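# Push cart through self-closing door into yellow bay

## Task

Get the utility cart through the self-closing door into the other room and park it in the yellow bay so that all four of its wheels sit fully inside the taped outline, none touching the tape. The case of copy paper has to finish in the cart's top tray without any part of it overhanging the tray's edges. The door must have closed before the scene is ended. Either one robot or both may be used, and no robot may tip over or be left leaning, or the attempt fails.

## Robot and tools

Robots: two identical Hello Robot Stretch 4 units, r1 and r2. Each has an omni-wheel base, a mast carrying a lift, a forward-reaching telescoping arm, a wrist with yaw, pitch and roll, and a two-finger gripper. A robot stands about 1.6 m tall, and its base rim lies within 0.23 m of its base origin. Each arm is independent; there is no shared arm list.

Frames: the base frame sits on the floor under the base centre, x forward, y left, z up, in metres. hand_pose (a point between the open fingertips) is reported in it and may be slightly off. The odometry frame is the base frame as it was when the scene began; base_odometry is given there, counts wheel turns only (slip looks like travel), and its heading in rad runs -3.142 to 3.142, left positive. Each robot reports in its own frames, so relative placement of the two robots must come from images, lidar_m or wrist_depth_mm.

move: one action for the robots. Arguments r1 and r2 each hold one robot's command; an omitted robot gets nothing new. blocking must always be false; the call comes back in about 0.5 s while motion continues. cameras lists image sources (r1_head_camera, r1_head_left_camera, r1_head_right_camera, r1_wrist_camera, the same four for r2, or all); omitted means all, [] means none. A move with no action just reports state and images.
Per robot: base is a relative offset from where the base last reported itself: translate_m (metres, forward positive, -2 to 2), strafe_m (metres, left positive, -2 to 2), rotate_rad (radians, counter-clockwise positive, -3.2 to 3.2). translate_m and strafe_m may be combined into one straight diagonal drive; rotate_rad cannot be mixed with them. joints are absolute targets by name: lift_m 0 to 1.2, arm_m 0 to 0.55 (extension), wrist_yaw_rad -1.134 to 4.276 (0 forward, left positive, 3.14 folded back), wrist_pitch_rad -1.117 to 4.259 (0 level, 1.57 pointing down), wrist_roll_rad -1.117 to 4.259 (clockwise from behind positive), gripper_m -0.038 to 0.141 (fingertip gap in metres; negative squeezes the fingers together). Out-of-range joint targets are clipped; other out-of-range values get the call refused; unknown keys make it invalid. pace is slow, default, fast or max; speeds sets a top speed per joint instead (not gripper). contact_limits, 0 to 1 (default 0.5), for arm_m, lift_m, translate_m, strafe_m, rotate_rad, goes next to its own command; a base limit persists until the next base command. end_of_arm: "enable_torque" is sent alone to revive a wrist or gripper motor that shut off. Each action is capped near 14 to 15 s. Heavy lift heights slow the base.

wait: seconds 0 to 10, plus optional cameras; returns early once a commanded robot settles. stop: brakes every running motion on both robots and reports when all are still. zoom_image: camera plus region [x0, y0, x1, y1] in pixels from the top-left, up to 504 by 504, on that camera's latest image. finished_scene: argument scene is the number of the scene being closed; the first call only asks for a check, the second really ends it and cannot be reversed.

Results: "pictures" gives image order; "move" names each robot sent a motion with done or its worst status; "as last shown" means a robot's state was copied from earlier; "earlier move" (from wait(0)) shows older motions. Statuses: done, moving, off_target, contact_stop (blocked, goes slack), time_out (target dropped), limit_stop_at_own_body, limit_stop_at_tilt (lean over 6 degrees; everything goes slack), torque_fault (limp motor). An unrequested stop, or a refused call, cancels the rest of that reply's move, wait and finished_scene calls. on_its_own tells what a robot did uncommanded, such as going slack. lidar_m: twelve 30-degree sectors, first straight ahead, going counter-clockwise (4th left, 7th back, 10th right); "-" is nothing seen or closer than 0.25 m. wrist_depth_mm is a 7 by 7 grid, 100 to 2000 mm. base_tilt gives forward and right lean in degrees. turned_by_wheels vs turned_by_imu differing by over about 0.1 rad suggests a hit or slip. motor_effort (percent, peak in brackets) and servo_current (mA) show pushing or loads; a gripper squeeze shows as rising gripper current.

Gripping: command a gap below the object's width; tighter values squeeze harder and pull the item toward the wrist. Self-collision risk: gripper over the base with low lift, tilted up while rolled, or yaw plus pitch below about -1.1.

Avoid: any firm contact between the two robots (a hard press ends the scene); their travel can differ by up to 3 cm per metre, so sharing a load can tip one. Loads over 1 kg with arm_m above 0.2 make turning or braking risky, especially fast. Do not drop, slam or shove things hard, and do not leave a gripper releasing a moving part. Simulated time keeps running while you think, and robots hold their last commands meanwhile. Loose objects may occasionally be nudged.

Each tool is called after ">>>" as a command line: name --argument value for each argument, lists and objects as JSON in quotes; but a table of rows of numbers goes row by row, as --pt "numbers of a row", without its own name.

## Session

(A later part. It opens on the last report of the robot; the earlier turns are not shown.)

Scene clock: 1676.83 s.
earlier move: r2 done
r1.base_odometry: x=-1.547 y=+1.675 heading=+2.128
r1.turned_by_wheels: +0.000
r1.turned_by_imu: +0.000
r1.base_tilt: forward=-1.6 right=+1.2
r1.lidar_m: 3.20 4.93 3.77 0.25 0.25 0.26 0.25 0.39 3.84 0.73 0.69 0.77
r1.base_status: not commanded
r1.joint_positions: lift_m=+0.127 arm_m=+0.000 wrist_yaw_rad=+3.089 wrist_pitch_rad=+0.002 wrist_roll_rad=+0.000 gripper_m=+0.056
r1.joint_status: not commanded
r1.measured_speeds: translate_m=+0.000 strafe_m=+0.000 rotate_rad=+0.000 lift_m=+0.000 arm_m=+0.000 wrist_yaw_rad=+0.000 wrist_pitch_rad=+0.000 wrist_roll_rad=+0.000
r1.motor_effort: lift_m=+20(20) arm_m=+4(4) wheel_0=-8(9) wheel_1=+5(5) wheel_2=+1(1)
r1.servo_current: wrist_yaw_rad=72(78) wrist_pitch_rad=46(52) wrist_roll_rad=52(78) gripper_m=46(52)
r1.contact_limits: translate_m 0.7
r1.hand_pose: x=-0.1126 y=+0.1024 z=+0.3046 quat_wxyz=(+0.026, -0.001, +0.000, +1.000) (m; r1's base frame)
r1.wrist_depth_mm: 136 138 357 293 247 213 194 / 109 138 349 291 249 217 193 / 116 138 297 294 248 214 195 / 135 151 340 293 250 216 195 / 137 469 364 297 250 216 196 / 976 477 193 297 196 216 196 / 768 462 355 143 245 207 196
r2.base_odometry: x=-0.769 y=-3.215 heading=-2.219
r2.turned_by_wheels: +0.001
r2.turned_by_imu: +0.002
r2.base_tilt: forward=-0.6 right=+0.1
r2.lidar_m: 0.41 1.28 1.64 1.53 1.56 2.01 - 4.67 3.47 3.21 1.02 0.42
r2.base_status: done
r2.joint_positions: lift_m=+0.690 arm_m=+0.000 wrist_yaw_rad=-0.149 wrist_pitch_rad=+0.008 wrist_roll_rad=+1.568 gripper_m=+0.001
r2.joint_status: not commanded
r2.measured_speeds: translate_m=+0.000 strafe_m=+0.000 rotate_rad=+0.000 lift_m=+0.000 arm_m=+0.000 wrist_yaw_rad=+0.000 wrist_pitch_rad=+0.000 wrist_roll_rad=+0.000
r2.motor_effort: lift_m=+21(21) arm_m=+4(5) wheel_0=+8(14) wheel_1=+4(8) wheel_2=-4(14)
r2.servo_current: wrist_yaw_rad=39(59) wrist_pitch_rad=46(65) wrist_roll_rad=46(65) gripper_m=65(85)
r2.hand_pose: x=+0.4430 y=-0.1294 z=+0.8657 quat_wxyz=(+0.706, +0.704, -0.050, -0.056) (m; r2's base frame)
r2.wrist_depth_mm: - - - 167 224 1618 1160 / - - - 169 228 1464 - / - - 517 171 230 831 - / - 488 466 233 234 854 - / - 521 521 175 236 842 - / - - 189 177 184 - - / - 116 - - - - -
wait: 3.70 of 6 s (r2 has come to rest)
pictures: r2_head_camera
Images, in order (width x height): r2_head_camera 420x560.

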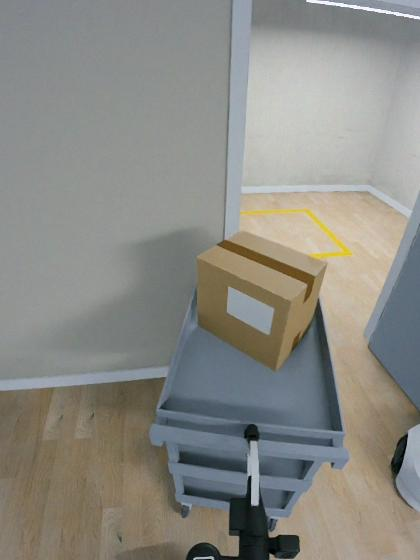

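>>> zoom_image --camera "r2_head_camera" --region '[140, 440, 340, 560]'

>>> wait --seconds 0 --cameras '["r1_head_camera", "r1_head_right_camera"]'

>>> zoom_image --camera "r1_head_right_camera" --region '[220, 300, 420, 520]'

Scaled by 2.520 from the camera's 420x560 image, which has a finer 1200x1600 frame.

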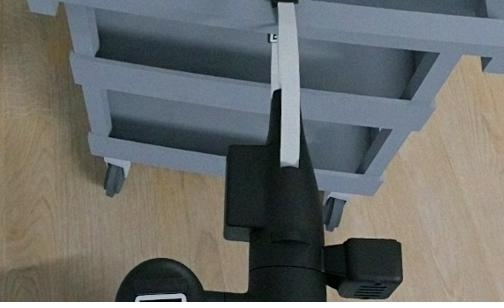

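Scene clock: 1723.07 s.
r1.base_odometry: x=-1.547 y=+1.675 heading=+2.128
r1.turned_by_wheels: +0.000
r1.turned_by_imu: +0.000
r1.base_tilt: forward=-1.6 right=+1.3
r1.lidar_m: 3.23 4.92 3.80 0.25 0.25 0.27 0.25 0.40 3.82 0.72 0.70 0.79
r1.base_status: not commanded
r1.joint_positions: lift_m=+0.127 arm_m=+0.000 wrist_yaw_rad=+3.089 wrist_pitch_rad=+0.002 wrist_roll_rad=+0.000 gripper_m=+0.056
r1.joint_status: not commanded
r1.measured_speeds: translate_m=+0.000 strafe_m=+0.000 rotate_rad=+0.000 lift_m=+0.000 arm_m=+0.000 wrist_yaw_rad=+0.000 wrist_pitch_rad=+0.000 wrist_roll_rad=+0.000
r1.motor_effort: lift_m=+20(20) arm_m=+4(4) wheel_0=-8(9) wheel_1=+4(5) wheel_2=+1(1)
r1.servo_current: wrist_yaw_rad=52(78) wrist_pitch_rad=39(52) wrist_roll_rad=65(78) gripper_m=39(52)
r1.contact_limits: translate_m 0.7
r1.hand_pose: x=-0.1126 y=+0.1024 z=+0.3046 quat_wxyz=(+0.026, -0.001, +0.000, +1.000) (m; r1's base frame)
r1.wrist_depth_mm: 136 138 359 291 247 213 194 / 109 138 347 293 247 218 195 / 116 138 296 296 248 215 195 / 135 152 340 296 248 215 195 / 137 473 364 296 251 215 196 / 1008 477 193 297 197 216 195 / 768 455 355 143 245 206 195
r2.base_odometry: x=-0.769 y=-3.216 heading=-2.219
r2.turned_by_wheels: +0.000
r2.turned_by_imu: +0.000
r2.base_tilt: forward=-0.6 right=+0.0
r2.lidar_m: 0.41 1.26 1.64 1.52 1.55 2.02 - 4.66 3.47 3.20 1.02 0.42
r2.base_status: done
r2.joint_positions: lift_m=+0.690 arm_m=+0.000 wrist_yaw_rad=-0.149 wrist_pitch_rad=+0.008 wrist_roll_rad=+1.568 gripper_m=+0.001
r2.joint_status: not commanded
r2.measured_speeds: translate_m=+0.000 strafe_m=+0.000 rotate_rad=+0.000 lift_m=+0.000 arm_m=+0.000 wrist_yaw_rad=+0.000 wrist_pitch_rad=+0.000 wrist_roll_rad=+0.000
r2.motor_effort: lift_m=+21(21) arm_m=+4(5) wheel_0=+7(14) wheel_1=+4(8) wheel_2=-3(14)
r2.servo_current: wrist_yaw_rad=52(59) wrist_pitch_rad=52(65) wrist_roll_rad=46(65) gripper_m=65(85)
r2.hand_pose: x=+0.4430 y=-0.1294 z=+0.8657 quat_wxyz=(+0.706, +0.704, -0.050, -0.056) (m; r2's base frame)
r2.wrist_depth_mm: - - - 166 225 1661 1138 / - - - 169 228 1430 - / - - 521 171 231 820 - / - 484 466 232 234 842 - / - 517 521 176 237 842 - / - - 189 177 184 - - / - 116 - - - - -
pictures: r1_head_camera, r1_head_right_camera
Images, in order (width x height): r1_head_camera 420x560, r1_head_right_camera 420x672.

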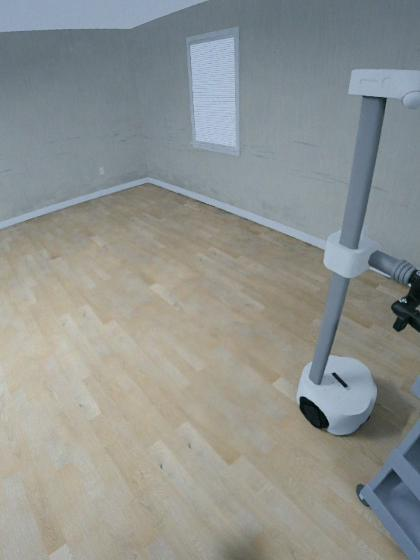

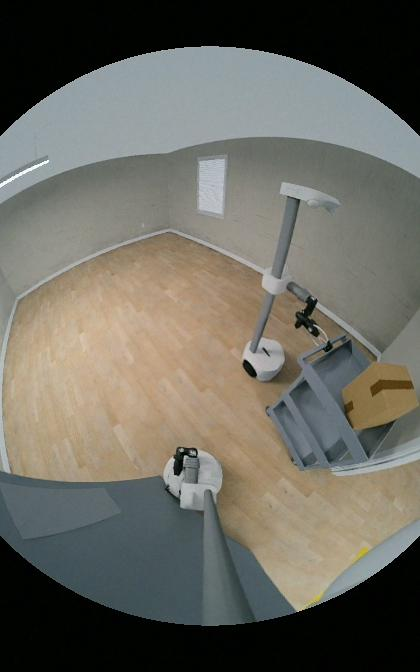

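Scaled by 2.291 from the camera's 420x672 image, which has a finer 600x960 frame.

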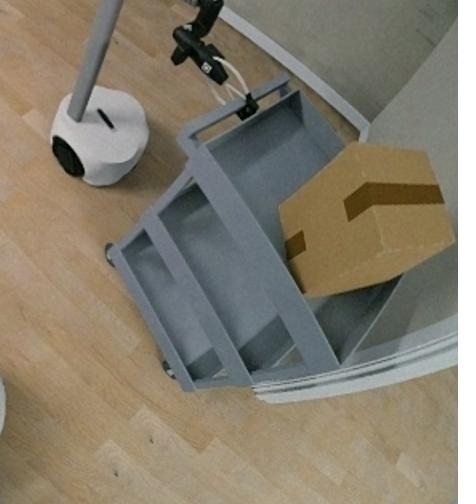

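>>> move --blocking false --r2 '{"base": {"translate_m": -0.542, "strafe_m": 0.0935}, "pace": "slow"}' --cameras '[]'

>>> wait --seconds 8 --cameras '["r2_head_camera"]'

>>> zoom_image --camera "r2_head_camera" --region '[100, 180, 420, 460]'

Scene clock: 1819.93 s.
move: r2 moving
r1.base_odometry: x=-1.547 y=+1.675 heading=+2.128
r1.turned_by_wheels: +0.000
r1.turned_by_imu: +0.000
r1.base_tilt: forward=-1.6 right=+1.3
r1.lidar_m: 3.23 4.93 3.74 0.25 0.25 0.25 0.25 0.41 3.81 0.74 0.70 0.80
r1.base_status: not commanded
r1.joint_positions: lift_m=+0.127 arm_m=+0.000 wrist_yaw_rad=+3.089 wrist_pitch_rad=+0.002 wrist_roll_rad=+0.000 gripper_m=+0.056
r1.joint_status: not commanded
r1.measured_speeds: translate_m=+0.000 strafe_m=+0.000 rotate_rad=+0.000 lift_m=+0.000 arm_m=+0.000 wrist_yaw_rad=+0.000 wrist_pitch_rad=+0.000 wrist_roll_rad=+0.000
r1.motor_effort: lift_m=+20(20) arm_m=+4(4) wheel_0=-8(9) wheel_1=+5(5) wheel_2=+1(1)
r1.servo_current: wrist_yaw_rad=65(72) wrist_pitch_rad=52(52) wrist_roll_rad=46(65) gripper_m=46(52)
r1.contact_limits: translate_m 0.7
r1.hand_pose: x=-0.1126 y=+0.1024 z=+0.3046 quat_wxyz=(+0.026, -0.001, +0.000, +1.000) (m; r1's base frame)
r1.wrist_depth_mm: 136 138 359 290 247 213 193 / 109 138 345 291 248 218 195 / 116 139 297 294 249 214 195 / 135 152 342 296 250 215 195 / 138 469 362 297 250 216 196 / 976 477 193 297 197 216 196 / 759 462 357 144 246 208 196
r2.base_odometry: x=-0.760 y=-3.207 heading=-2.219
r2.turned_by_wheels: +0.000
r2.turned_by_imu: +0.001
r2.base_tilt: forward=-0.6 right=+0.1
r2.lidar_m: 0.41 1.30 1.65 1.53 1.56 2.01 - 4.63 3.43 3.23 1.00 0.43
r2.base_status: translate_m moving; strafe_m moving
r2.joint_positions: lift_m=+0.690 arm_m=+0.000 wrist_yaw_rad=-0.148 wrist_pitch_rad=+0.008 wrist_roll_rad=+1.568 gripper_m=+0.001
r2.joint_status: not commanded
r2.measured_speeds: translate_m=-0.047 strafe_m=+0.008 rotate_rad=+0.001 lift_m=+0.000 arm_m=+0.000 wrist_yaw_rad=+0.005 wrist_pitch_rad=+0.000 wrist_roll_rad=+0.000
r2.motor_effort: lift_m=+21(21) arm_m=+4(4) wheel_0=-3(6) wheel_1=-5(6) wheel_2=+12(12)
r2.servo_current: wrist_yaw_rad=46(59) wrist_pitch_rad=46(59) wrist_roll_rad=52(52) gripper_m=72(72)
r2.hand_pose: x=+0.4432 y=-0.1291 z=+0.8657 quat_wxyz=(+0.706, +0.704, -0.050, -0.055) (m; r2's base frame)
r2.wrist_depth_mm: - - - 167 224 1661 1138 / - - - 170 228 1464 - / - - 517 172 231 820 - / - 484 466 232 234 842 - / - 525 525 176 237 854 - / - - 564 178 183 - - / - 116 - - 243 - -
pictures: none
No camera images: "cameras" was empty.

Scene clock: 1826.20 s.
earlier move: r2 done
r1.base_odometry: x=-1.547 y=+1.675 heading=+2.128
r1.turned_by_wheels: +0.000
r1.turned_by_imu: +0.000
r1.base_tilt: forward=-1.6 right=+1.3
r1.lidar_m: 1.09 4.93 3.75 0.25 0.25 0.26 0.25 0.40 3.81 1.18 0.68 0.73
r1.base_status: not commanded
r1.joint_positions: lift_m=+0.127 arm_m=+0.000 wrist_yaw_rad=+3.089 wrist_pitch_rad=+0.002 wrist_roll_rad=+0.000 gripper_m=+0.056
r1.joint_status: not commanded
r1.measured_speeds: translate_m=+0.000 strafe_m=+0.000 rotate_rad=+0.000 lift_m=+0.000 arm_m=+0.000 wrist_yaw_rad=+0.000 wrist_pitch_rad=+0.000 wrist_roll_rad=+0.000
r1.motor_effort: lift_m=+20(20) arm_m=+4(4) wheel_0=-9(9) wheel_1=+5(5) wheel_2=+1(1)
r1.servo_current: wrist_yaw_rad=39(72) wrist_pitch_rad=46(52) wrist_roll_rad=39(65) gripper_m=39(52)
r1.contact_limits: translate_m 0.7
r1.hand_pose: x=-0.1126 y=+0.1024 z=+0.3046 quat_wxyz=(+0.026, -0.001, +0.000, +1.000) (m; r1's base frame)
r1.wrist_depth_mm: 136 138 359 293 247 213 193 / 109 138 347 294 248 216 194 / 115 138 296 293 248 214 195 / 135 152 342 293 250 216 196 / 138 469 362 297 249 216 195 / 976 477 193 297 196 216 196 / 768 455 357 143 245 207 196
r2.base_odometry: x=-0.367 y=-2.840 heading=-2.220
r2.turned_by_wheels: -0.001
r2.turned_by_imu: -0.001
r2.base_tilt: forward=-0.7 right=+0.1
r2.lidar_m: 0.41 1.80 1.50 1.37 1.39 1.79 3.86 4.08 3.65 3.37 1.38 0.40
r2.base_status: done
r2.joint_positions: lift_m=+0.690 arm_m=+0.000 wrist_yaw_rad=-0.151 wrist_pitch_rad=+0.008 wrist_roll_rad=+1.568 gripper_m=+0.001
r2.joint_status: not commanded
r2.measured_speeds: translate_m=+0.000 strafe_m=+0.000 rotate_rad=+0.000 lift_m=+0.000 arm_m=+0.000 wrist_yaw_rad=+0.000 wrist_pitch_rad=+0.000 wrist_roll_rad=+0.000
r2.motor_effort: lift_m=+21(21) arm_m=+4(5) wheel_0=-6(12) wheel_1=-4(8) wheel_2=+3(13)
r2.servo_current: wrist_yaw_rad=52(59) wrist_pitch_rad=52(59) wrist_roll_rad=46(65) gripper_m=65(78)
r2.hand_pose: x=+0.4429 y=-0.1297 z=+0.8657 quat_wxyz=(+0.706, +0.704, -0.050, -0.056) (m; r2's base frame)
r2.wrist_depth_mm: - - - 165 224 1537 1160 / 1756 - - 168 227 798 - / 1756 - 508 171 230 831 - / - 488 469 231 234 831 - / - 525 521 176 236 809 - / - - 189 178 183 - - / - 116 - - - - -
wait: 6.27 of 8 s (r2 has come to rest)
pictures: r2_head_camera
Images, in order (width x height): r2_head_camera 420x560.

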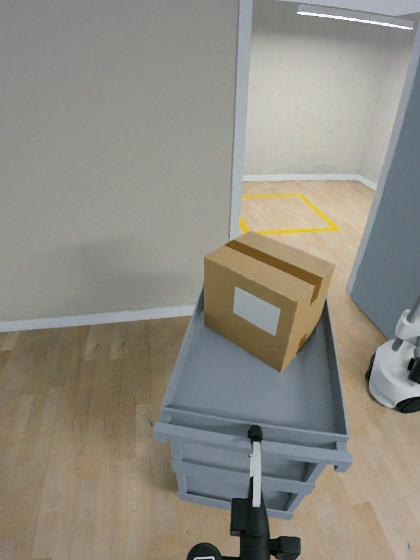

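Scaled by 1.575 from the camera's 420x560 image, which has a finer 1200x1600 frame.

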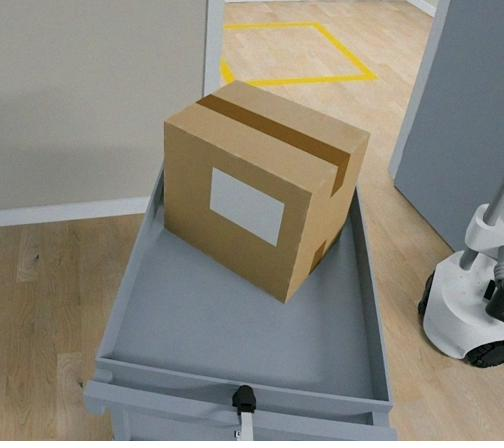

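>>> move --cameras '["r2_head_camera", "r1_head_camera"]' --blocking false

Scene clock: 1847.03 s.
r1.base_odometry: x=-1.547 y=+1.675 heading=+2.128
r1.turned_by_wheels: +0.000
r1.turned_by_imu: +0.000
r1.base_tilt: forward=-1.6 right=+1.3
r1.lidar_m: 1.14 4.92 3.78 0.25 0.25 0.25 0.25 0.39 3.82 1.18 0.71 0.73
r1.base_status: not commanded
r1.joint_positions: lift_m=+0.127 arm_m=+0.000 wrist_yaw_rad=+3.089 wrist_pitch_rad=+0.002 wrist_roll_rad=+0.000 gripper_m=+0.056
r1.joint_status: not commanded
r1.measured_speeds: translate_m=+0.000 strafe_m=+0.000 rotate_rad=+0.000 lift_m=+0.000 arm_m=+0.000 wrist_yaw_rad=+0.000 wrist_pitch_rad=+0.000 wrist_roll_rad=+0.000
r1.motor_effort: lift_m=+20(20) arm_m=+4(4) wheel_0=-8(9) wheel_1=+5(5) wheel_2=+1(1)
r1.servo_current: wrist_yaw_rad=33(72) wrist_pitch_rad=46(52) wrist_roll_rad=52(65) gripper_m=39(52)
r1.contact_limits: translate_m 0.7
r1.hand_pose: x=-0.1126 y=+0.1024 z=+0.3046 quat_wxyz=(+0.026, -0.001, +0.000, +1.000) (m; r1's base frame)
r1.wrist_depth_mm: 136 138 359 291 247 213 193 / 109 138 347 291 246 216 194 / 116 138 296 294 248 215 194 / 135 152 340 294 249 215 194 / 138 477 364 297 249 216 195 / 991 480 193 296 196 215 196 / 768 459 357 143 245 207 196
r2.base_odometry: x=-0.367 y=-2.840 heading=-2.220
r2.turned_by_wheels: +0.000
r2.turned_by_imu: +0.000
r2.base_tilt: forward=-0.7 right=+0.1
r2.lidar_m: 0.40 1.81 1.51 1.38 1.42 1.80 3.87 4.10 3.63 3.34 1.39 0.41
r2.base_status: done
r2.joint_positions: lift_m=+0.690 arm_m=+0.000 wrist_yaw_rad=-0.151 wrist_pitch_rad=+0.008 wrist_roll_rad=+1.568 gripper_m=+0.001
r2.joint_status: not commanded
r2.measured_speeds: translate_m=+0.000 strafe_m=+0.000 rotate_rad=+0.000 lift_m=+0.000 arm_m=+0.000 wrist_yaw_rad=+0.000 wrist_pitch_rad=+0.000 wrist_roll_rad=+0.000
r2.motor_effort: lift_m=+21(21) arm_m=+4(5) wheel_0=-6(12) wheel_1=-4(8) wheel_2=+3(13)
r2.servo_current: wrist_yaw_rad=52(59) wrist_pitch_rad=46(59) wrist_roll_rad=52(65) gripper_m=65(78)
r2.hand_pose: x=+0.4429 y=-0.1297 z=+0.8657 quat_wxyz=(+0.706, +0.704, -0.050, -0.056) (m; r2's base frame)
r2.wrist_depth_mm: - - - 165 224 1537 1160 / 1708 - - 168 227 798 - / 1708 - 508 171 231 820 - / - 488 469 233 234 831 - / - 530 530 176 237 809 - / - - 189 178 183 - - / - 116 - - - - -
pictures: r1_head_camera, r2_head_camera
Images, in order (width x height): r1_head_camera 420x560, r2_head_camera 420x560.

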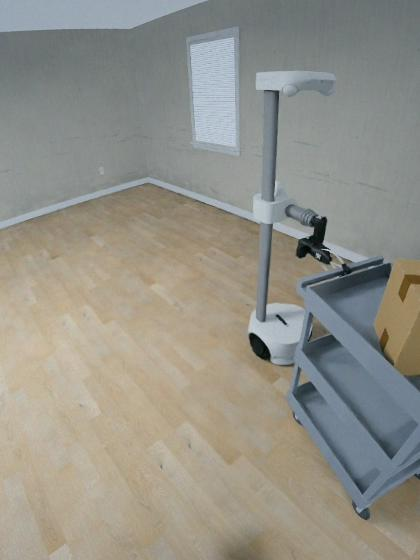

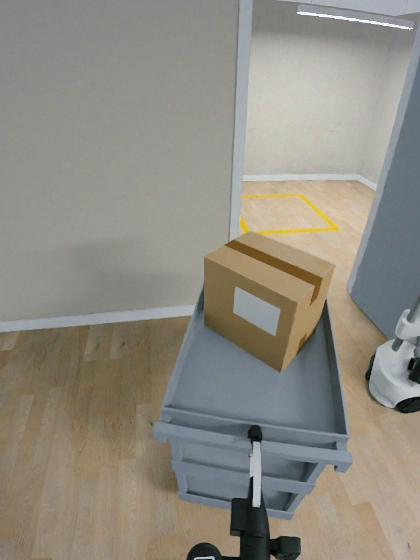

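>>> move --r2 '{"base": {"translate_m": 0.075, "strafe_m": 0.175}, "joints": {"wrist_yaw_rad": -0.396}, "speeds": {"wrist_yaw_rad": 0.12}, "pace": "slow"}' --cameras '[]' --blocking false

>>> wait --seconds 3 --cameras '["r2_head_camera"]'

Scene clock: 1909.47 s.
move: r2 moving
r1.base_odometry: x=-1.547 y=+1.675 heading=+2.128
r1.turned_by_wheels: +0.000
r1.turned_by_imu: +0.000
r1.base_tilt: forward=-1.6 right=+1.3
r1.lidar_m: 1.14 4.94 3.75 0.25 0.25 0.25 0.25 0.40 3.82 1.18 0.71 0.70
r1.base_status: not commanded
r1.joint_positions: lift_m=+0.127 arm_m=+0.000 wrist_yaw_rad=+3.089 wrist_pitch_rad=+0.002 wrist_roll_rad=+0.000 gripper_m=+0.056
r1.joint_status: not commanded
r1.measured_speeds: translate_m=+0.000 strafe_m=+0.000 rotate_rad=+0.000 lift_m=+0.000 arm_m=+0.000 wrist_yaw_rad=+0.000 wrist_pitch_rad=+0.000 wrist_roll_rad=+0.000
r1.motor_effort: lift_m=+20(20) arm_m=+4(4) wheel_0=-9(9) wheel_1=+5(5) wheel_2=+1(1)
r1.servo_current: wrist_yaw_rad=59(65) wrist_pitch_rad=39(52) wrist_roll_rad=46(65) gripper_m=46(46)
r1.contact_limits: translate_m 0.7
r1.hand_pose: x=-0.1126 y=+0.1024 z=+0.3046 quat_wxyz=(+0.026, -0.001, +0.000, +1.000) (m; r1's base frame)
r1.wrist_depth_mm: 136 138 359 293 247 213 194 / 109 138 347 294 247 219 194 / 115 138 297 293 249 214 195 / 135 152 340 294 250 214 195 / 138 469 364 297 251 216 196 / 991 477 193 298 197 216 196 / 768 459 357 143 245 207 195
r2.base_odometry: x=-0.361 y=-2.851 heading=-2.220
r2.turned_by_wheels: -0.001
r2.turned_by_imu: +0.000
r2.base_tilt: forward=-0.7 right=+0.1
r2.lidar_m: 0.39 1.79 1.49 1.38 1.40 1.79 3.83 4.08 3.64 3.37 0.49 0.42
r2.base_status: translate_m moving; strafe_m moving
r2.joint_positions: lift_m=+0.690 arm_m=+0.000 wrist_yaw_rad=-0.199 wrist_pitch_rad=+0.008 wrist_roll_rad=+1.568 gripper_m=+0.001
r2.joint_status: wrist_yaw_rad moving
r2.measured_speeds: translate_m=+0.019 strafe_m=+0.043 rotate_rad=+0.001 lift_m=+0.000 arm_m=+0.000 wrist_yaw_rad=-0.126 wrist_pitch_rad=+0.000 wrist_roll_rad=+0.000
r2.motor_effort: lift_m=+21(21) arm_m=+4(4) wheel_0=-7(10) wheel_1=+6(8) wheel_2=-7(7)
r2.servo_current: wrist_yaw_rad=65(65) wrist_pitch_rad=52(52) wrist_roll_rad=52(59) gripper_m=65(72)
r2.hand_pose: x=+0.4362 y=-0.1428 z=+0.8657 quat_wxyz=(+0.704, +0.703, -0.068, -0.073) (m; r2's base frame)
r2.wrist_depth_mm: - - - 171 230 1499 1138 / - - - 173 232 1499 - / 1756 - 535 174 235 831 - / 1756 484 466 234 236 842 - / - 530 517 177 238 842 - / - - 189 178 182 - - / - 116 - - - - -
pictures: none
No camera images: "cameras" was empty.

Scene clock: 1912.13 s.
earlier move: r2 done
r1.base_odometry: x=-1.547 y=+1.675 heading=+2.128
r1.turned_by_wheels: +0.000
r1.turned_by_imu: +0.000
r1.base_tilt: forward=-1.6 right=+1.3
r1.lidar_m: 1.52 4.91 3.74 0.25 0.25 0.27 0.25 0.42 3.82 1.19 0.73 0.73
r1.base_status: not commanded
r1.joint_positions: lift_m=+0.127 arm_m=+0.000 wrist_yaw_rad=+3.089 wrist_pitch_rad=+0.002 wrist_roll_rad=+0.000 gripper_m=+0.056
r1.joint_status: not commanded
r1.measured_speeds: translate_m=+0.000 strafe_m=+0.000 rotate_rad=+0.000 lift_m=+0.000 arm_m=+0.000 wrist_yaw_rad=+0.000 wrist_pitch_rad=+0.000 wrist_roll_rad=+0.000
r1.motor_effort: lift_m=+20(20) arm_m=+4(4) wheel_0=-8(9) wheel_1=+5(5) wheel_2=+1(1)
r1.servo_current: wrist_yaw_rad=52(65) wrist_pitch_rad=39(52) wrist_roll_rad=39(65) gripper_m=39(52)
r1.contact_limits: translate_m 0.7
r1.hand_pose: x=-0.1126 y=+0.1024 z=+0.3046 quat_wxyz=(+0.026, -0.001, +0.000, +1.000) (m; r1's base frame)
r1.wrist_depth_mm: 136 138 357 293 247 212 194 / 109 138 347 293 248 216 194 / 116 139 294 294 249 214 195 / 135 152 338 296 249 215 195 / 138 473 364 297 249 216 196 / 991 477 193 297 196 216 196 / 768 455 357 143 246 207 196
r2.base_odometry: x=-0.273 y=-3.006 heading=-2.221
r2.turned_by_wheels: +0.000
r2.turned_by_imu: +0.000
r2.base_tilt: forward=-0.7 right=+0.1
r2.lidar_m: 0.39 1.72 1.33 1.21 1.21 1.60 3.54 4.19 3.83 3.53 0.42 0.39
r2.base_status: done
r2.joint_positions: lift_m=+0.690 arm_m=+0.000 wrist_yaw_rad=-0.397 wrist_pitch_rad=+0.008 wrist_roll_rad=+1.568 gripper_m=+0.001
r2.joint_status: all done
r2.measured_speeds: translate_m=+0.000 strafe_m=+0.000 rotate_rad=+0.000 lift_m=+0.000 arm_m=+0.000 wrist_yaw_rad=+0.000 wrist_pitch_rad=+0.000 wrist_roll_rad=+0.000
r2.motor_effort: lift_m=+21(21) arm_m=+4(5) wheel_0=-4(12) wheel_1=+3(9) wheel_2=-7(11)
r2.servo_current: wrist_yaw_rad=46(91) wrist_pitch_rad=46(59) wrist_roll_rad=59(59) gripper_m=72(78)
r2.hand_pose: x=+0.4030 y=-0.1922 z=+0.8657 quat_wxyz=(+0.694, +0.693, -0.137, -0.142) (m; r2's base frame)
r2.wrist_depth_mm: - - - 173 232 1464 1182 / - - - 173 233 1430 - / - - 544 175 235 831 - / 1756 480 466 235 237 842 - / 1661 - 517 177 238 842 - / - - 190 178 183 - - / - 116 - - - - -
wait: 2.67 of 3 s (r2 has come to rest)
pictures: r2_head_camera
Images, in order (width x height): r2_head_camera 420x560.

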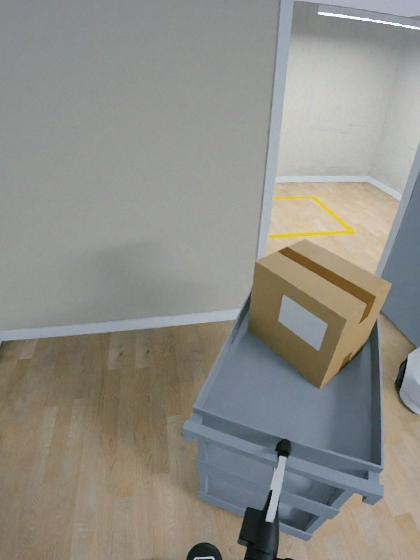

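>>> zoom_image --camera "r2_head_camera" --region '[160, 220, 420, 520]'

Scaled by 1.680 from the camera's 420x560 image, which has a finer 1200x1600 frame.

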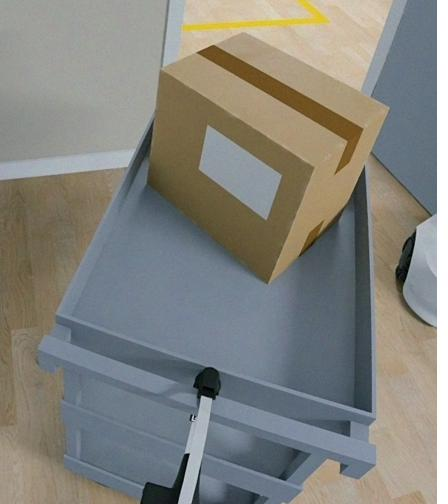

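>>> move --r2 '{"base": {"translate_m": 0.414, "strafe_m": -0.176}, "pace": "slow"}' --cameras '[]' --blocking false

>>> wait --seconds 6 --cameras '["r2_head_camera", "r1_head_camera"]'

Scene clock: 1926.73 s.
move: r2 moving
r1.base_odometry: x=-1.547 y=+1.675 heading=+2.128
r1.turned_by_wheels: +0.000
r1.turned_by_imu: +0.000
r1.base_tilt: forward=-1.6 right=+1.3
r1.lidar_m: 1.53 4.94 3.75 0.25 0.25 0.25 0.25 0.39 3.82 1.19 0.70 0.72
r1.base_status: not commanded
r1.joint_positions: lift_m=+0.127 arm_m=+0.000 wrist_yaw_rad=+3.089 wrist_pitch_rad=+0.002 wrist_roll_rad=+0.000 gripper_m=+0.056
r1.joint_status: not commanded
r1.measured_speeds: translate_m=+0.000 strafe_m=+0.000 rotate_rad=+0.000 lift_m=+0.000 arm_m=+0.000 wrist_yaw_rad=+0.000 wrist_pitch_rad=+0.000 wrist_roll_rad=+0.000
r1.motor_effort: lift_m=+20(20) arm_m=+4(4) wheel_0=-8(9) wheel_1=+5(5) wheel_2=+1(1)
r1.servo_current: wrist_yaw_rad=65(65) wrist_pitch_rad=39(52) wrist_roll_rad=46(59) gripper_m=46(46)
r1.contact_limits: translate_m 0.7
r1.hand_pose: x=-0.1126 y=+0.1024 z=+0.3046 quat_wxyz=(+0.026, -0.001, +0.000, +1.000) (m; r1's base frame)
r1.wrist_depth_mm: 136 138 357 291 247 213 193 / 109 138 345 293 246 217 194 / 116 139 296 296 248 215 195 / 135 152 340 296 250 216 195 / 137 469 364 297 250 216 196 / 991 477 194 298 196 216 196 / 750 459 355 143 245 208 196
r2.base_odometry: x=-0.285 y=-3.012 heading=-2.220
r2.turned_by_wheels: +0.000
r2.turned_by_imu: +0.001
r2.base_tilt: forward=-0.7 right=+0.1
r2.lidar_m: 0.40 1.72 1.34 1.22 1.26 1.57 3.59 4.20 3.77 3.50 0.41 0.39
r2.base_status: translate_m moving; strafe_m moving
r2.joint_positions: lift_m=+0.690 arm_m=+0.000 wrist_yaw_rad=-0.397 wrist_pitch_rad=+0.008 wrist_roll_rad=+1.568 gripper_m=+0.001
r2.joint_status: not commanded
r2.measured_speeds: translate_m=+0.048 strafe_m=-0.021 rotate_rad=-0.002 lift_m=+0.000 arm_m=+0.000 wrist_yaw_rad=+0.000 wrist_pitch_rad=+0.000 wrist_roll_rad=+0.000
r2.motor_effort: lift_m=+21(21) arm_m=+4(4) wheel_0=+11(12) wheel_1=+2(5) wheel_2=-11(13)
r2.servo_current: wrist_yaw_rad=46(52) wrist_pitch_rad=59(59) wrist_roll_rad=39(59) gripper_m=65(72)
r2.hand_pose: x=+0.4030 y=-0.1922 z=+0.8657 quat_wxyz=(+0.694, +0.693, -0.137, -0.142) (m; r2's base frame)
r2.wrist_depth_mm: - - - 171 231 1499 1160 / - - - 173 232 1464 - / - - 539 174 234 809 - / 1756 477 462 235 236 831 - / 1661 - 517 176 237 842 - / - - 189 177 183 - - / - 116 - - - - -
pictures: none
No camera images: "cameras" was empty.

Scene clock: 1931.93 s.
earlier move: r2 done
r1.base_odometry: x=-1.547 y=+1.675 heading=+2.128
r1.turned_by_wheels: +0.000
r1.turned_by_imu: +0.000
r1.base_tilt: forward=-1.6 right=+1.3
r1.lidar_m: 3.21 4.92 3.79 0.25 0.25 0.25 0.25 0.40 3.81 0.91 0.79 0.79
r1.base_status: not commanded
r1.joint_positions: lift_m=+0.127 arm_m=+0.000 wrist_yaw_rad=+3.089 wrist_pitch_rad=+0.002 wrist_roll_rad=+0.000 gripper_m=+0.056
r1.joint_status: not commanded
r1.measured_speeds: translate_m=+0.000 strafe_m=+0.000 rotate_rad=+0.000 lift_m=+0.000 arm_m=+0.000 wrist_yaw_rad=+0.000 wrist_pitch_rad=+0.000 wrist_roll_rad=+0.000
r1.motor_effort: lift_m=+20(20) arm_m=+4(4) wheel_0=-8(9) wheel_1=+5(5) wheel_2=+1(1)
r1.servo_current: wrist_yaw_rad=39(65) wrist_pitch_rad=46(52) wrist_roll_rad=52(65) gripper_m=46(52)
r1.contact_limits: translate_m 0.7
r1.hand_pose: x=-0.1126 y=+0.1024 z=+0.3046 quat_wxyz=(+0.026, -0.001, +0.000, +1.000) (m; r1's base frame)
r1.wrist_depth_mm: 136 138 357 293 248 212 193 / 109 138 349 293 248 218 194 / 116 138 296 294 249 215 195 / 135 152 340 294 250 216 195 / 138 473 364 297 250 215 195 / 991 477 193 297 196 216 196 / 778 462 355 143 244 208 196
r2.base_odometry: x=-0.664 y=-3.229 heading=-2.220
r2.turned_by_wheels: +0.000
r2.turned_by_imu: +0.001
r2.base_tilt: forward=-0.7 right=+0.1
r2.lidar_m: 0.32 1.30 1.55 1.43 1.46 1.86 4.05 4.60 3.60 3.31 0.56 0.42
r2.base_status: done
r2.joint_positions: lift_m=+0.690 arm_m=+0.000 wrist_yaw_rad=-0.396 wrist_pitch_rad=+0.008 wrist_roll_rad=+1.568 gripper_m=+0.001
r2.joint_status: not commanded
r2.measured_speeds: translate_m=+0.000 strafe_m=+0.000 rotate_rad=+0.000 lift_m=+0.000 arm_m=+0.000 wrist_yaw_rad=+0.000 wrist_pitch_rad=+0.000 wrist_roll_rad=+0.000
r2.motor_effort: lift_m=+21(21) arm_m=+4(5) wheel_0=+5(14) wheel_1=+4(7) wheel_2=-6(14)
r2.servo_current: wrist_yaw_rad=46(65) wrist_pitch_rad=52(59) wrist_roll_rad=59(59) gripper_m=59(72)
r2.hand_pose: x=+0.4031 y=-0.1920 z=+0.8657 quat_wxyz=(+0.694, +0.693, -0.136, -0.142) (m; r2's base frame)
r2.wrist_depth_mm: - - - 277 - - 1138 / - - - 252 338 343 345 / - - - 228 301 1661 1160 / - - - 205 270 1808 - / - - - 189 249 788 - / - 452 190 175 183 - - / - 124 - - 219 - -
wait: 5.20 of 6 s (r2 has come to rest)
pictures: r1_head_camera, r2_head_camera
Images, in order (width x height): r1_head_camera 420x560, r2_head_camera 420x560.

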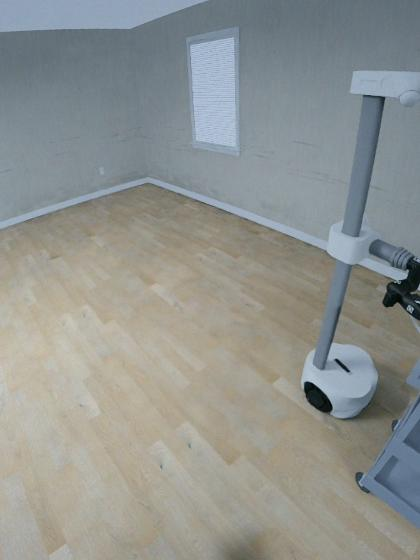

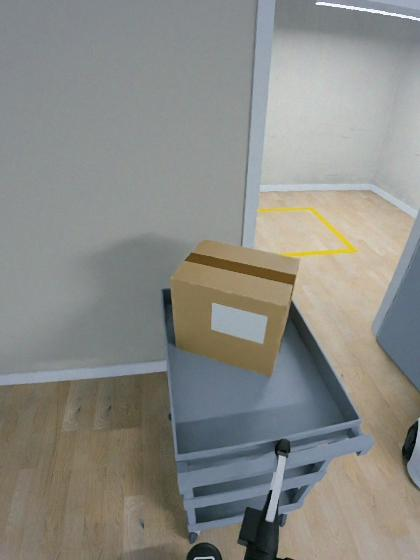

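>>> zoom_image --camera "r2_head_camera" --region '[130, 230, 400, 540]'

>>> zoom_image --camera "r1_head_camera" --region '[280, 300, 420, 560]'

Scaled by 1.626 from the camera's 420x560 image, which has a finer 1200x1600 frame.

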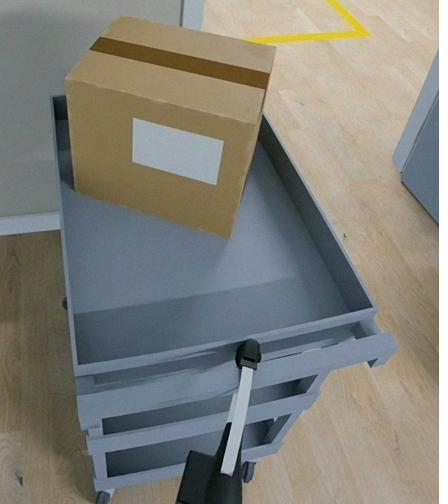

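Scaled by 1.938 from the camera's 420x560 image, which has a finer 600x800 frame.

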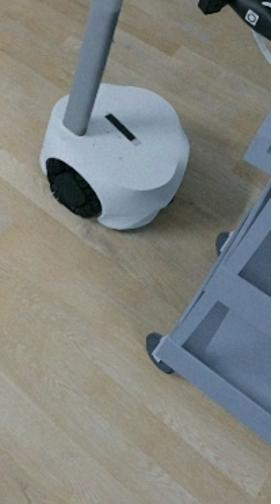

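>>> move --r2 '{"base": {"translate_m": -0.802, "strafe_m": -0.2865}, "joints": {"wrist_yaw_rad": 0.14}, "speeds": {"wrist_yaw_rad": 0.067}, "pace": "slow"}' --cameras '[]' --blocking false

>>> wait --seconds 10 --cameras '["r2_head_camera"]'

Scene clock: 2226.97 s.
move: r2 moving
r1.base_odometry: x=-1.547 y=+1.675 heading=+2.128
r1.turned_by_wheels: +0.000
r1.turned_by_imu: +0.000
r1.base_tilt: forward=-1.6 right=+1.2
r1.lidar_m: 3.20 4.93 3.76 0.25 0.25 0.25 0.25 0.38 3.82 0.91 0.79 0.79
r1.base_status: not commanded
r1.joint_positions: lift_m=+0.127 arm_m=+0.000 wrist_yaw_rad=+3.089 wrist_pitch_rad=+0.002 wrist_roll_rad=+0.000 gripper_m=+0.056
r1.joint_status: not commanded
r1.measured_speeds: translate_m=+0.000 strafe_m=+0.000 rotate_rad=+0.000 lift_m=+0.000 arm_m=+0.000 wrist_yaw_rad=+0.000 wrist_pitch_rad=+0.000 wrist_roll_rad=+0.000
r1.motor_effort: lift_m=+20(20) arm_m=+4(4) wheel_0=-8(9) wheel_1=+5(5) wheel_2=+1(1)
r1.servo_current: wrist_yaw_rad=52(52) wrist_pitch_rad=39(46) wrist_roll_rad=52(59) gripper_m=46(46)
r1.contact_limits: translate_m 0.7
r1.hand_pose: x=-0.1126 y=+0.1024 z=+0.3046 quat_wxyz=(+0.026, -0.001, +0.000, +1.000) (m; r1's base frame)
r1.wrist_depth_mm: 136 138 359 291 247 213 193 / 109 138 345 294 247 217 195 / 116 139 294 293 250 214 195 / 135 152 338 293 250 215 195 / 137 477 364 294 250 216 195 / 976 473 193 298 197 216 196 / 759 459 355 144 246 208 196
r2.base_odometry: x=-0.660 y=-3.216 heading=-2.221
r2.turned_by_wheels: +0.000
r2.turned_by_imu: +0.000
r2.base_tilt: forward=-0.7 right=+0.1
r2.lidar_m: 0.31 1.30 1.55 1.42 1.47 1.86 4.07 4.58 3.58 3.28 0.54 0.41
r2.base_status: translate_m moving; strafe_m moving
r2.joint_positions: lift_m=+0.690 arm_m=+0.000 wrist_yaw_rad=-0.369 wrist_pitch_rad=+0.008 wrist_roll_rad=+1.568 gripper_m=+0.001
r2.joint_status: wrist_yaw_rad moving
r2.measured_speeds: translate_m=-0.047 strafe_m=-0.017 rotate_rad=+0.000 lift_m=+0.000 arm_m=+0.000 wrist_yaw_rad=+0.081 wrist_pitch_rad=+0.000 wrist_roll_rad=+0.000
r2.motor_effort: lift_m=+21(21) arm_m=+4(5) wheel_0=-9(9) wheel_1=-6(8) wheel_2=+9(9)
r2.servo_current: wrist_yaw_rad=39(72) wrist_pitch_rad=52(52) wrist_roll_rad=52(52) gripper_m=65(72)
r2.hand_pose: x=+0.4082 y=-0.1857 z=+0.8657 quat_wxyz=(+0.695, +0.695, -0.127, -0.133) (m; r2's base frame)
r2.wrist_depth_mm: - - - 270 - - 1160 / 1661 - - 244 327 342 342 / - - - 223 294 1661 504 / - - - 205 271 1708 - / - - 640 189 250 820 - / - 455 189 176 184 - - / - 124 462 - 220 - -
pictures: none
No camera images: "cameras" was empty.

Scene clock: 2236.20 s.
earlier move: r2 done
r1.base_odometry: x=-1.547 y=+1.675 heading=+2.128
r1.turned_by_wheels: +0.000
r1.turned_by_imu: -0.001
r1.base_tilt: forward=-1.6 right=+1.3
r1.lidar_m: 0.72 4.90 3.77 0.25 0.25 0.25 0.25 0.43 3.80 1.19 1.94 0.63
r1.base_status: not commanded
r1.joint_positions: lift_m=+0.127 arm_m=+0.000 wrist_yaw_rad=+3.089 wrist_pitch_rad=+0.002 wrist_roll_rad=+0.000 gripper_m=+0.056
r1.joint_status: not commanded
r1.measured_speeds: translate_m=+0.000 strafe_m=+0.000 rotate_rad=+0.000 lift_m=+0.000 arm_m=+0.000 wrist_yaw_rad=+0.000 wrist_pitch_rad=+0.000 wrist_roll_rad=+0.000
r1.motor_effort: lift_m=+20(20) arm_m=+4(4) wheel_0=-9(9) wheel_1=+5(5) wheel_2=+1(1)
r1.servo_current: wrist_yaw_rad=46(72) wrist_pitch_rad=52(52) wrist_roll_rad=52(78) gripper_m=39(52)
r1.contact_limits: translate_m 0.7
r1.hand_pose: x=-0.1126 y=+0.1024 z=+0.3046 quat_wxyz=(+0.026, -0.001, +0.000, +1.000) (m; r1's base frame)
r1.wrist_depth_mm: 136 138 359 291 246 212 193 / 109 138 347 293 248 218 193 / 115 139 296 296 249 215 195 / 135 152 340 296 250 215 195 / 138 473 364 296 249 215 195 / 960 477 193 298 196 216 196 / 759 466 353 143 245 207 196
r2.base_odometry: x=-0.406 y=-2.417 heading=-2.220
r2.turned_by_wheels: +0.000
r2.turned_by_imu: +0.000
r2.base_tilt: forward=-0.7 right=+0.0
r2.lidar_m: 0.39 0.47 1.76 1.64 1.70 2.10 3.70 3.76 3.36 3.11 3.16 0.42
r2.base_status: done
r2.joint_positions: lift_m=+0.690 arm_m=+0.000 wrist_yaw_rad=+0.138 wrist_pitch_rad=+0.008 wrist_roll_rad=+1.568 gripper_m=+0.001
r2.joint_status: all done
r2.measured_speeds: translate_m=+0.000 strafe_m=+0.000 rotate_rad=+0.000 lift_m=+0.000 arm_m=+0.000 wrist_yaw_rad=+0.000 wrist_pitch_rad=+0.000 wrist_roll_rad=+0.000
r2.motor_effort: lift_m=+21(21) arm_m=+4(5) wheel_0=-3(12) wheel_1=-4(9) wheel_2=+5(14)
r2.servo_current: wrist_yaw_rad=39(117) wrist_pitch_rad=52(59) wrist_roll_rad=39(65) gripper_m=72(72)
r2.hand_pose: x=+0.4685 y=-0.0469 z=+0.8657 quat_wxyz=(+0.706, +0.704, +0.051, +0.046) (m; r2's base frame)
r2.wrist_depth_mm: - - 559 137 191 - - / - 500 459 142 202 - - / - 455 445 151 212 - - / - 508 525 159 223 - - / - - 609 170 236 - - / - - 183 177 184 1708 521 / - 116 - - - 1708 480
wait: 9.23 of 10 s (r2 has come to rest)
pictures: r2_head_camera
Images, in order (width x height): r2_head_camera 420x560.

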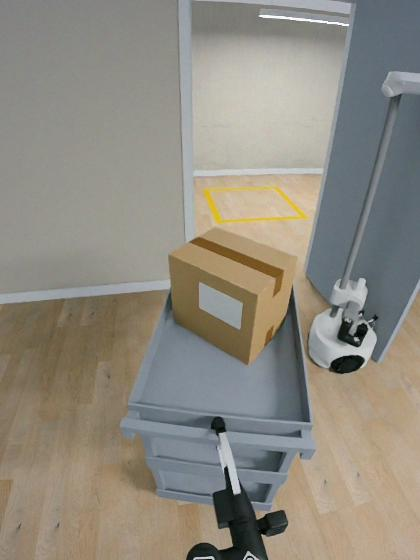

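>>> move --r2 '{"base": {"translate_m": -0.502, "strafe_m": -0.025}, "pace": "slow"}' --cameras '[]' --blocking false

>>> wait --seconds 7 --cameras '["r2_head_camera", "r2_head_left_camera"]'

Scene clock: 2296.00 s.
move: r2 moving
r1.base_odometry: x=-1.547 y=+1.675 heading=+2.128
r1.turned_by_wheels: +0.000
r1.turned_by_imu: +0.000
r1.base_tilt: forward=-1.6 right=+1.3
r1.lidar_m: 0.71 4.94 3.76 0.25 0.25 0.26 0.25 0.41 3.80 1.17 1.92 0.62
r1.base_status: not commanded
r1.joint_positions: lift_m=+0.127 arm_m=+0.000 wrist_yaw_rad=+3.089 wrist_pitch_rad=+0.002 wrist_roll_rad=+0.000 gripper_m=+0.056
r1.joint_status: not commanded
r1.measured_speeds: translate_m=+0.000 strafe_m=+0.000 rotate_rad=+0.000 lift_m=+0.000 arm_m=+0.000 wrist_yaw_rad=+0.000 wrist_pitch_rad=+0.000 wrist_roll_rad=+0.000
r1.motor_effort: lift_m=+20(20) arm_m=+4(4) wheel_0=-8(8) wheel_1=+5(5) wheel_2=+1(1)
r1.servo_current: wrist_yaw_rad=33(65) wrist_pitch_rad=46(46) wrist_roll_rad=46(65) gripper_m=39(46)
r1.contact_limits: translate_m 0.7
r1.hand_pose: x=-0.1126 y=+0.1024 z=+0.3046 quat_wxyz=(+0.026, -0.001, +0.000, +1.000) (m; r1's base frame)
r1.wrist_depth_mm: 136 138 357 293 247 212 193 / 109 138 345 293 248 217 193 / 115 139 296 294 249 214 194 / 135 152 340 296 250 215 195 / 138 473 364 297 249 216 195 / 991 477 193 298 196 216 195 / 768 462 355 143 245 208 196
r2.base_odometry: x=-0.399 y=-2.407 heading=-2.221
r2.turned_by_wheels: +0.000
r2.turned_by_imu: +0.000
r2.base_tilt: forward=-0.7 right=+0.1
r2.lidar_m: 0.42 0.45 1.79 1.62 1.67 2.11 3.69 3.76 3.34 3.10 3.15 0.41
r2.base_status: translate_m moving; strafe_m moving
r2.joint_positions: lift_m=+0.690 arm_m=+0.000 wrist_yaw_rad=+0.139 wrist_pitch_rad=+0.008 wrist_roll_rad=+1.568 gripper_m=+0.001
r2.joint_status: not commanded
r2.measured_speeds: translate_m=-0.049 strafe_m=-0.003 rotate_rad=-0.002 lift_m=+0.000 arm_m=+0.000 wrist_yaw_rad=+0.000 wrist_pitch_rad=+0.000 wrist_roll_rad=+0.000
r2.motor_effort: lift_m=+21(21) arm_m=+4(5) wheel_0=-6(7) wheel_1=-8(9) wheel_2=+11(12)
r2.servo_current: wrist_yaw_rad=52(52) wrist_pitch_rad=52(52) wrist_roll_rad=46(52) gripper_m=59(72)
r2.hand_pose: x=+0.4686 y=-0.0467 z=+0.8657 quat_wxyz=(+0.706, +0.704, +0.052, +0.046) (m; r2's base frame)
r2.wrist_depth_mm: - - 559 137 191 - - / - 492 462 143 202 - - / 1921 459 442 151 211 - - / - 508 525 160 223 - - / - - 627 171 235 - - / - - 183 177 183 1576 517 / - 116 - - - - 477
pictures: none
No camera images: "cameras" was empty.

Scene clock: 2301.80 s.
earlier move: r2 done
r1.base_odometry: x=-1.547 y=+1.675 heading=+2.128
r1.turned_by_wheels: +0.000
r1.turned_by_imu: +0.000
r1.base_tilt: forward=-1.6 right=+1.3
r1.lidar_m: 0.98 1.01 3.79 0.25 0.25 0.25 0.25 0.39 3.82 1.20 1.91 2.70
r1.base_status: not commanded
r1.joint_positions: lift_m=+0.127 arm_m=+0.000 wrist_yaw_rad=+3.089 wrist_pitch_rad=+0.002 wrist_roll_rad=+0.000 gripper_m=+0.056
r1.joint_status: not commanded
r1.measured_speeds: translate_m=+0.000 strafe_m=+0.000 rotate_rad=+0.000 lift_m=+0.000 arm_m=+0.000 wrist_yaw_rad=+0.000 wrist_pitch_rad=+0.000 wrist_roll_rad=+0.000
r1.motor_effort: lift_m=+20(20) arm_m=+4(4) wheel_0=-8(9) wheel_1=+5(5) wheel_2=+1(1)
r1.servo_current: wrist_yaw_rad=33(72) wrist_pitch_rad=46(59) wrist_roll_rad=52(65) gripper_m=39(46)
r1.contact_limits: translate_m 0.7
r1.hand_pose: x=-0.1126 y=+0.1024 z=+0.3046 quat_wxyz=(+0.026, -0.001, +0.000, +1.000) (m; r1's base frame)
r1.wrist_depth_mm: 136 138 359 290 246 213 194 / 109 138 345 293 247 218 194 / 116 139 293 294 248 215 195 / 135 152 340 296 249 215 195 / 138 473 364 297 249 215 196 / 1008 477 194 297 197 215 196 / 768 455 357 143 246 208 196
r2.base_odometry: x=-0.123 y=-2.003 heading=-2.221
r2.turned_by_wheels: +0.000
r2.turned_by_imu: -0.001
r2.base_tilt: forward=-0.7 right=+0.1
r2.lidar_m: 0.43 0.55 1.74 1.59 1.64 2.00 3.19 3.24 3.42 3.14 3.17 0.36
r2.base_status: done
r2.joint_positions: lift_m=+0.690 arm_m=+0.000 wrist_yaw_rad=+0.138 wrist_pitch_rad=+0.008 wrist_roll_rad=+1.568 gripper_m=+0.001
r2.joint_status: not commanded
r2.measured_speeds: translate_m=+0.000 strafe_m=+0.000 rotate_rad=+0.000 lift_m=+0.000 arm_m=+0.000 wrist_yaw_rad=+0.000 wrist_pitch_rad=+0.000 wrist_roll_rad=+0.000
r2.motor_effort: lift_m=+21(21) arm_m=+4(5) wheel_0=-6(13) wheel_1=-4(9) wheel_2=+4(12)
r2.servo_current: wrist_yaw_rad=52(59) wrist_pitch_rad=52(59) wrist_roll_rad=46(72) gripper_m=65(72)
r2.hand_pose: x=+0.4685 y=-0.0469 z=+0.8657 quat_wxyz=(+0.706, +0.704, +0.051, +0.046) (m; r2's base frame)
r2.wrist_depth_mm: - 364 368 - 149 - - / - 418 424 103 164 - - / - - 549 110 185 - - / - - - 128 204 - - / - - - 147 230 1661 517 / - - 190 166 182 1537 469 / - - - - 377 - 382
wait: 5.80 of 7 s (r2 has come to rest)
pictures: r2_head_camera, r2_head_left_camera
Images, in order (width x height): r2_head_camera 420x560, r2_head_left_camera 420x672.

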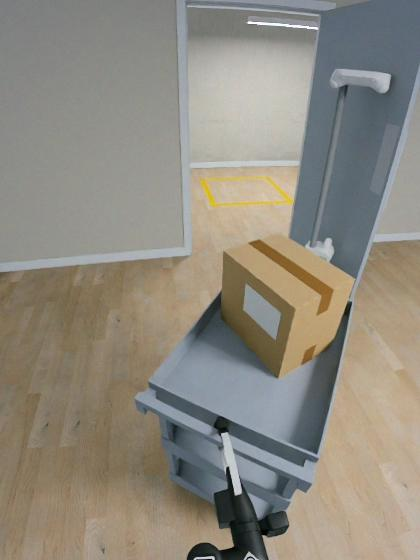

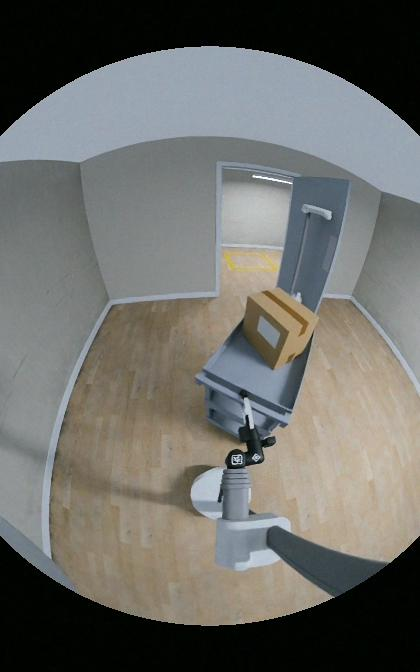

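>>> wait --seconds 0 --cameras '["r1_head_camera"]'

>>> zoom_image --camera "r1_head_camera" --region '[120, 230, 420, 530]'

Scene clock: 2348.63 s.
r1.base_odometry: x=-1.547 y=+1.675 heading=+2.128
r1.turned_by_wheels: +0.000
r1.turned_by_imu: +0.000
r1.base_tilt: forward=-1.6 right=+1.3
r1.lidar_m: 0.97 1.02 3.77 0.25 0.25 0.25 0.25 0.42 3.80 1.20 1.89 2.68
r1.base_status: not commanded
r1.joint_positions: lift_m=+0.127 arm_m=+0.000 wrist_yaw_rad=+3.089 wrist_pitch_rad=+0.002 wrist_roll_rad=+0.000 gripper_m=+0.056
r1.joint_status: not commanded
r1.measured_speeds: translate_m=+0.000 strafe_m=+0.000 rotate_rad=+0.000 lift_m=+0.000 arm_m=+0.000 wrist_yaw_rad=+0.000 wrist_pitch_rad=+0.000 wrist_roll_rad=+0.000
r1.motor_effort: lift_m=+20(20) arm_m=+4(4) wheel_0=-8(9) wheel_1=+5(5) wheel_2=+1(1)
r1.servo_current: wrist_yaw_rad=59(72) wrist_pitch_rad=46(59) wrist_roll_rad=59(65) gripper_m=46(46)
r1.contact_limits: translate_m 0.7
r1.hand_pose: x=-0.1126 y=+0.1024 z=+0.3046 quat_wxyz=(+0.026, -0.001, +0.000, +1.000) (m; r1's base frame)
r1.wrist_depth_mm: 136 138 357 291 246 213 193 / 109 138 347 294 247 217 194 / 116 139 296 293 249 216 195 / 135 152 338 296 249 215 195 / 137 469 366 296 249 216 196 / 976 477 193 297 197 216 196 / 759 459 357 144 245 208 196
r2.base_odometry: x=-0.123 y=-2.003 heading=-2.221
r2.turned_by_wheels: +0.000
r2.turned_by_imu: +0.000
r2.base_tilt: forward=-0.6 right=+0.1
r2.lidar_m: 0.44 0.55 1.74 1.59 1.66 2.05 3.20 3.24 3.39 3.15 3.19 0.35
r2.base_status: done
r2.joint_positions: lift_m=+0.690 arm_m=+0.000 wrist_yaw_rad=+0.138 wrist_pitch_rad=+0.008 wrist_roll_rad=+1.568 gripper_m=+0.001
r2.joint_status: not commanded
r2.measured_speeds: translate_m=+0.000 strafe_m=+0.000 rotate_rad=+0.000 lift_m=+0.000 arm_m=+0.000 wrist_yaw_rad=+0.000 wrist_pitch_rad=+0.000 wrist_roll_rad=+0.000
r2.motor_effort: lift_m=+21(21) arm_m=+4(5) wheel_0=-6(13) wheel_1=-5(9) wheel_2=+4(12)
r2.servo_current: wrist_yaw_rad=46(59) wrist_pitch_rad=46(59) wrist_roll_rad=46(72) gripper_m=65(72)
r2.hand_pose: x=+0.4685 y=-0.0469 z=+0.8657 quat_wxyz=(+0.706, +0.704, +0.051, +0.046) (m; r2's base frame)
r2.wrist_depth_mm: - 362 368 - 149 - - / - 418 421 103 163 - - / - - 544 110 185 - - / - - - 128 204 - - / - - - 147 231 1708 517 / - - 190 166 182 1576 473 / - - - - 379 - 379
pictures: r1_head_camera
Images, in order (width x height): r1_head_camera 420x560.

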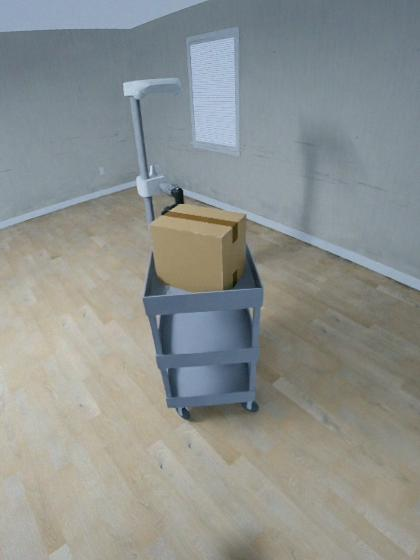

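Scaled by 1.680 from the camera's 420x560 image, which has a finer 600x800 frame.

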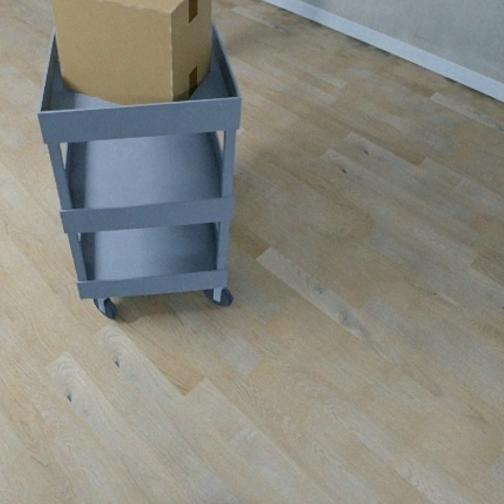

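>>> zoom_image --camera "r1_head_camera" --region '[150, 370, 280, 440]'

Scaled by 3.877 from the camera's 420x560 image, which has a finer 600x800 frame.

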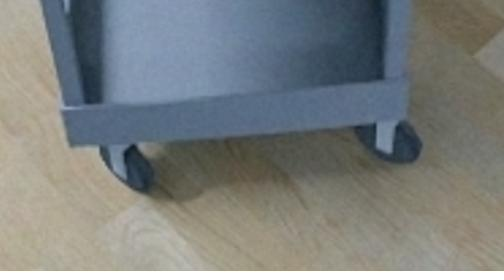

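>>> zoom_image --camera "r1_head_camera" --region '[165, 395, 205, 425]'

>>> zoom_image --camera "r1_head_camera" --region '[230, 390, 270, 420]'

Scaled by 12.600 from the camera's 420x560 image, which has a finer 600x800 frame.

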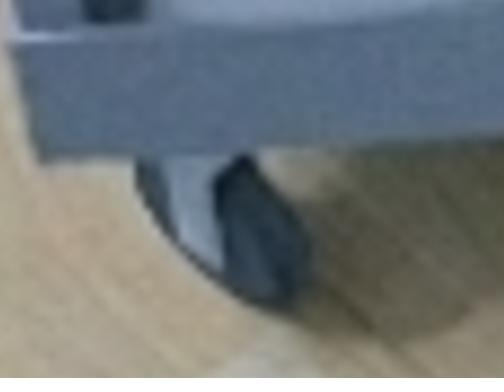

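Scaled by 12.600 from the camera's 420x560 image, which has a finer 600x800 frame.

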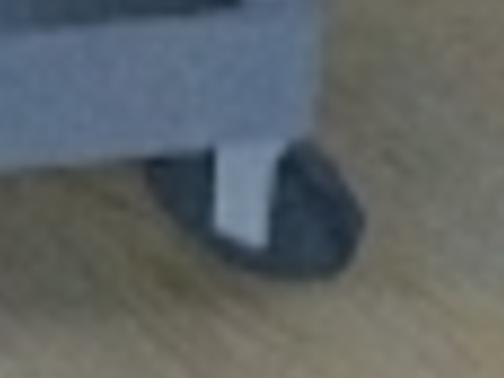

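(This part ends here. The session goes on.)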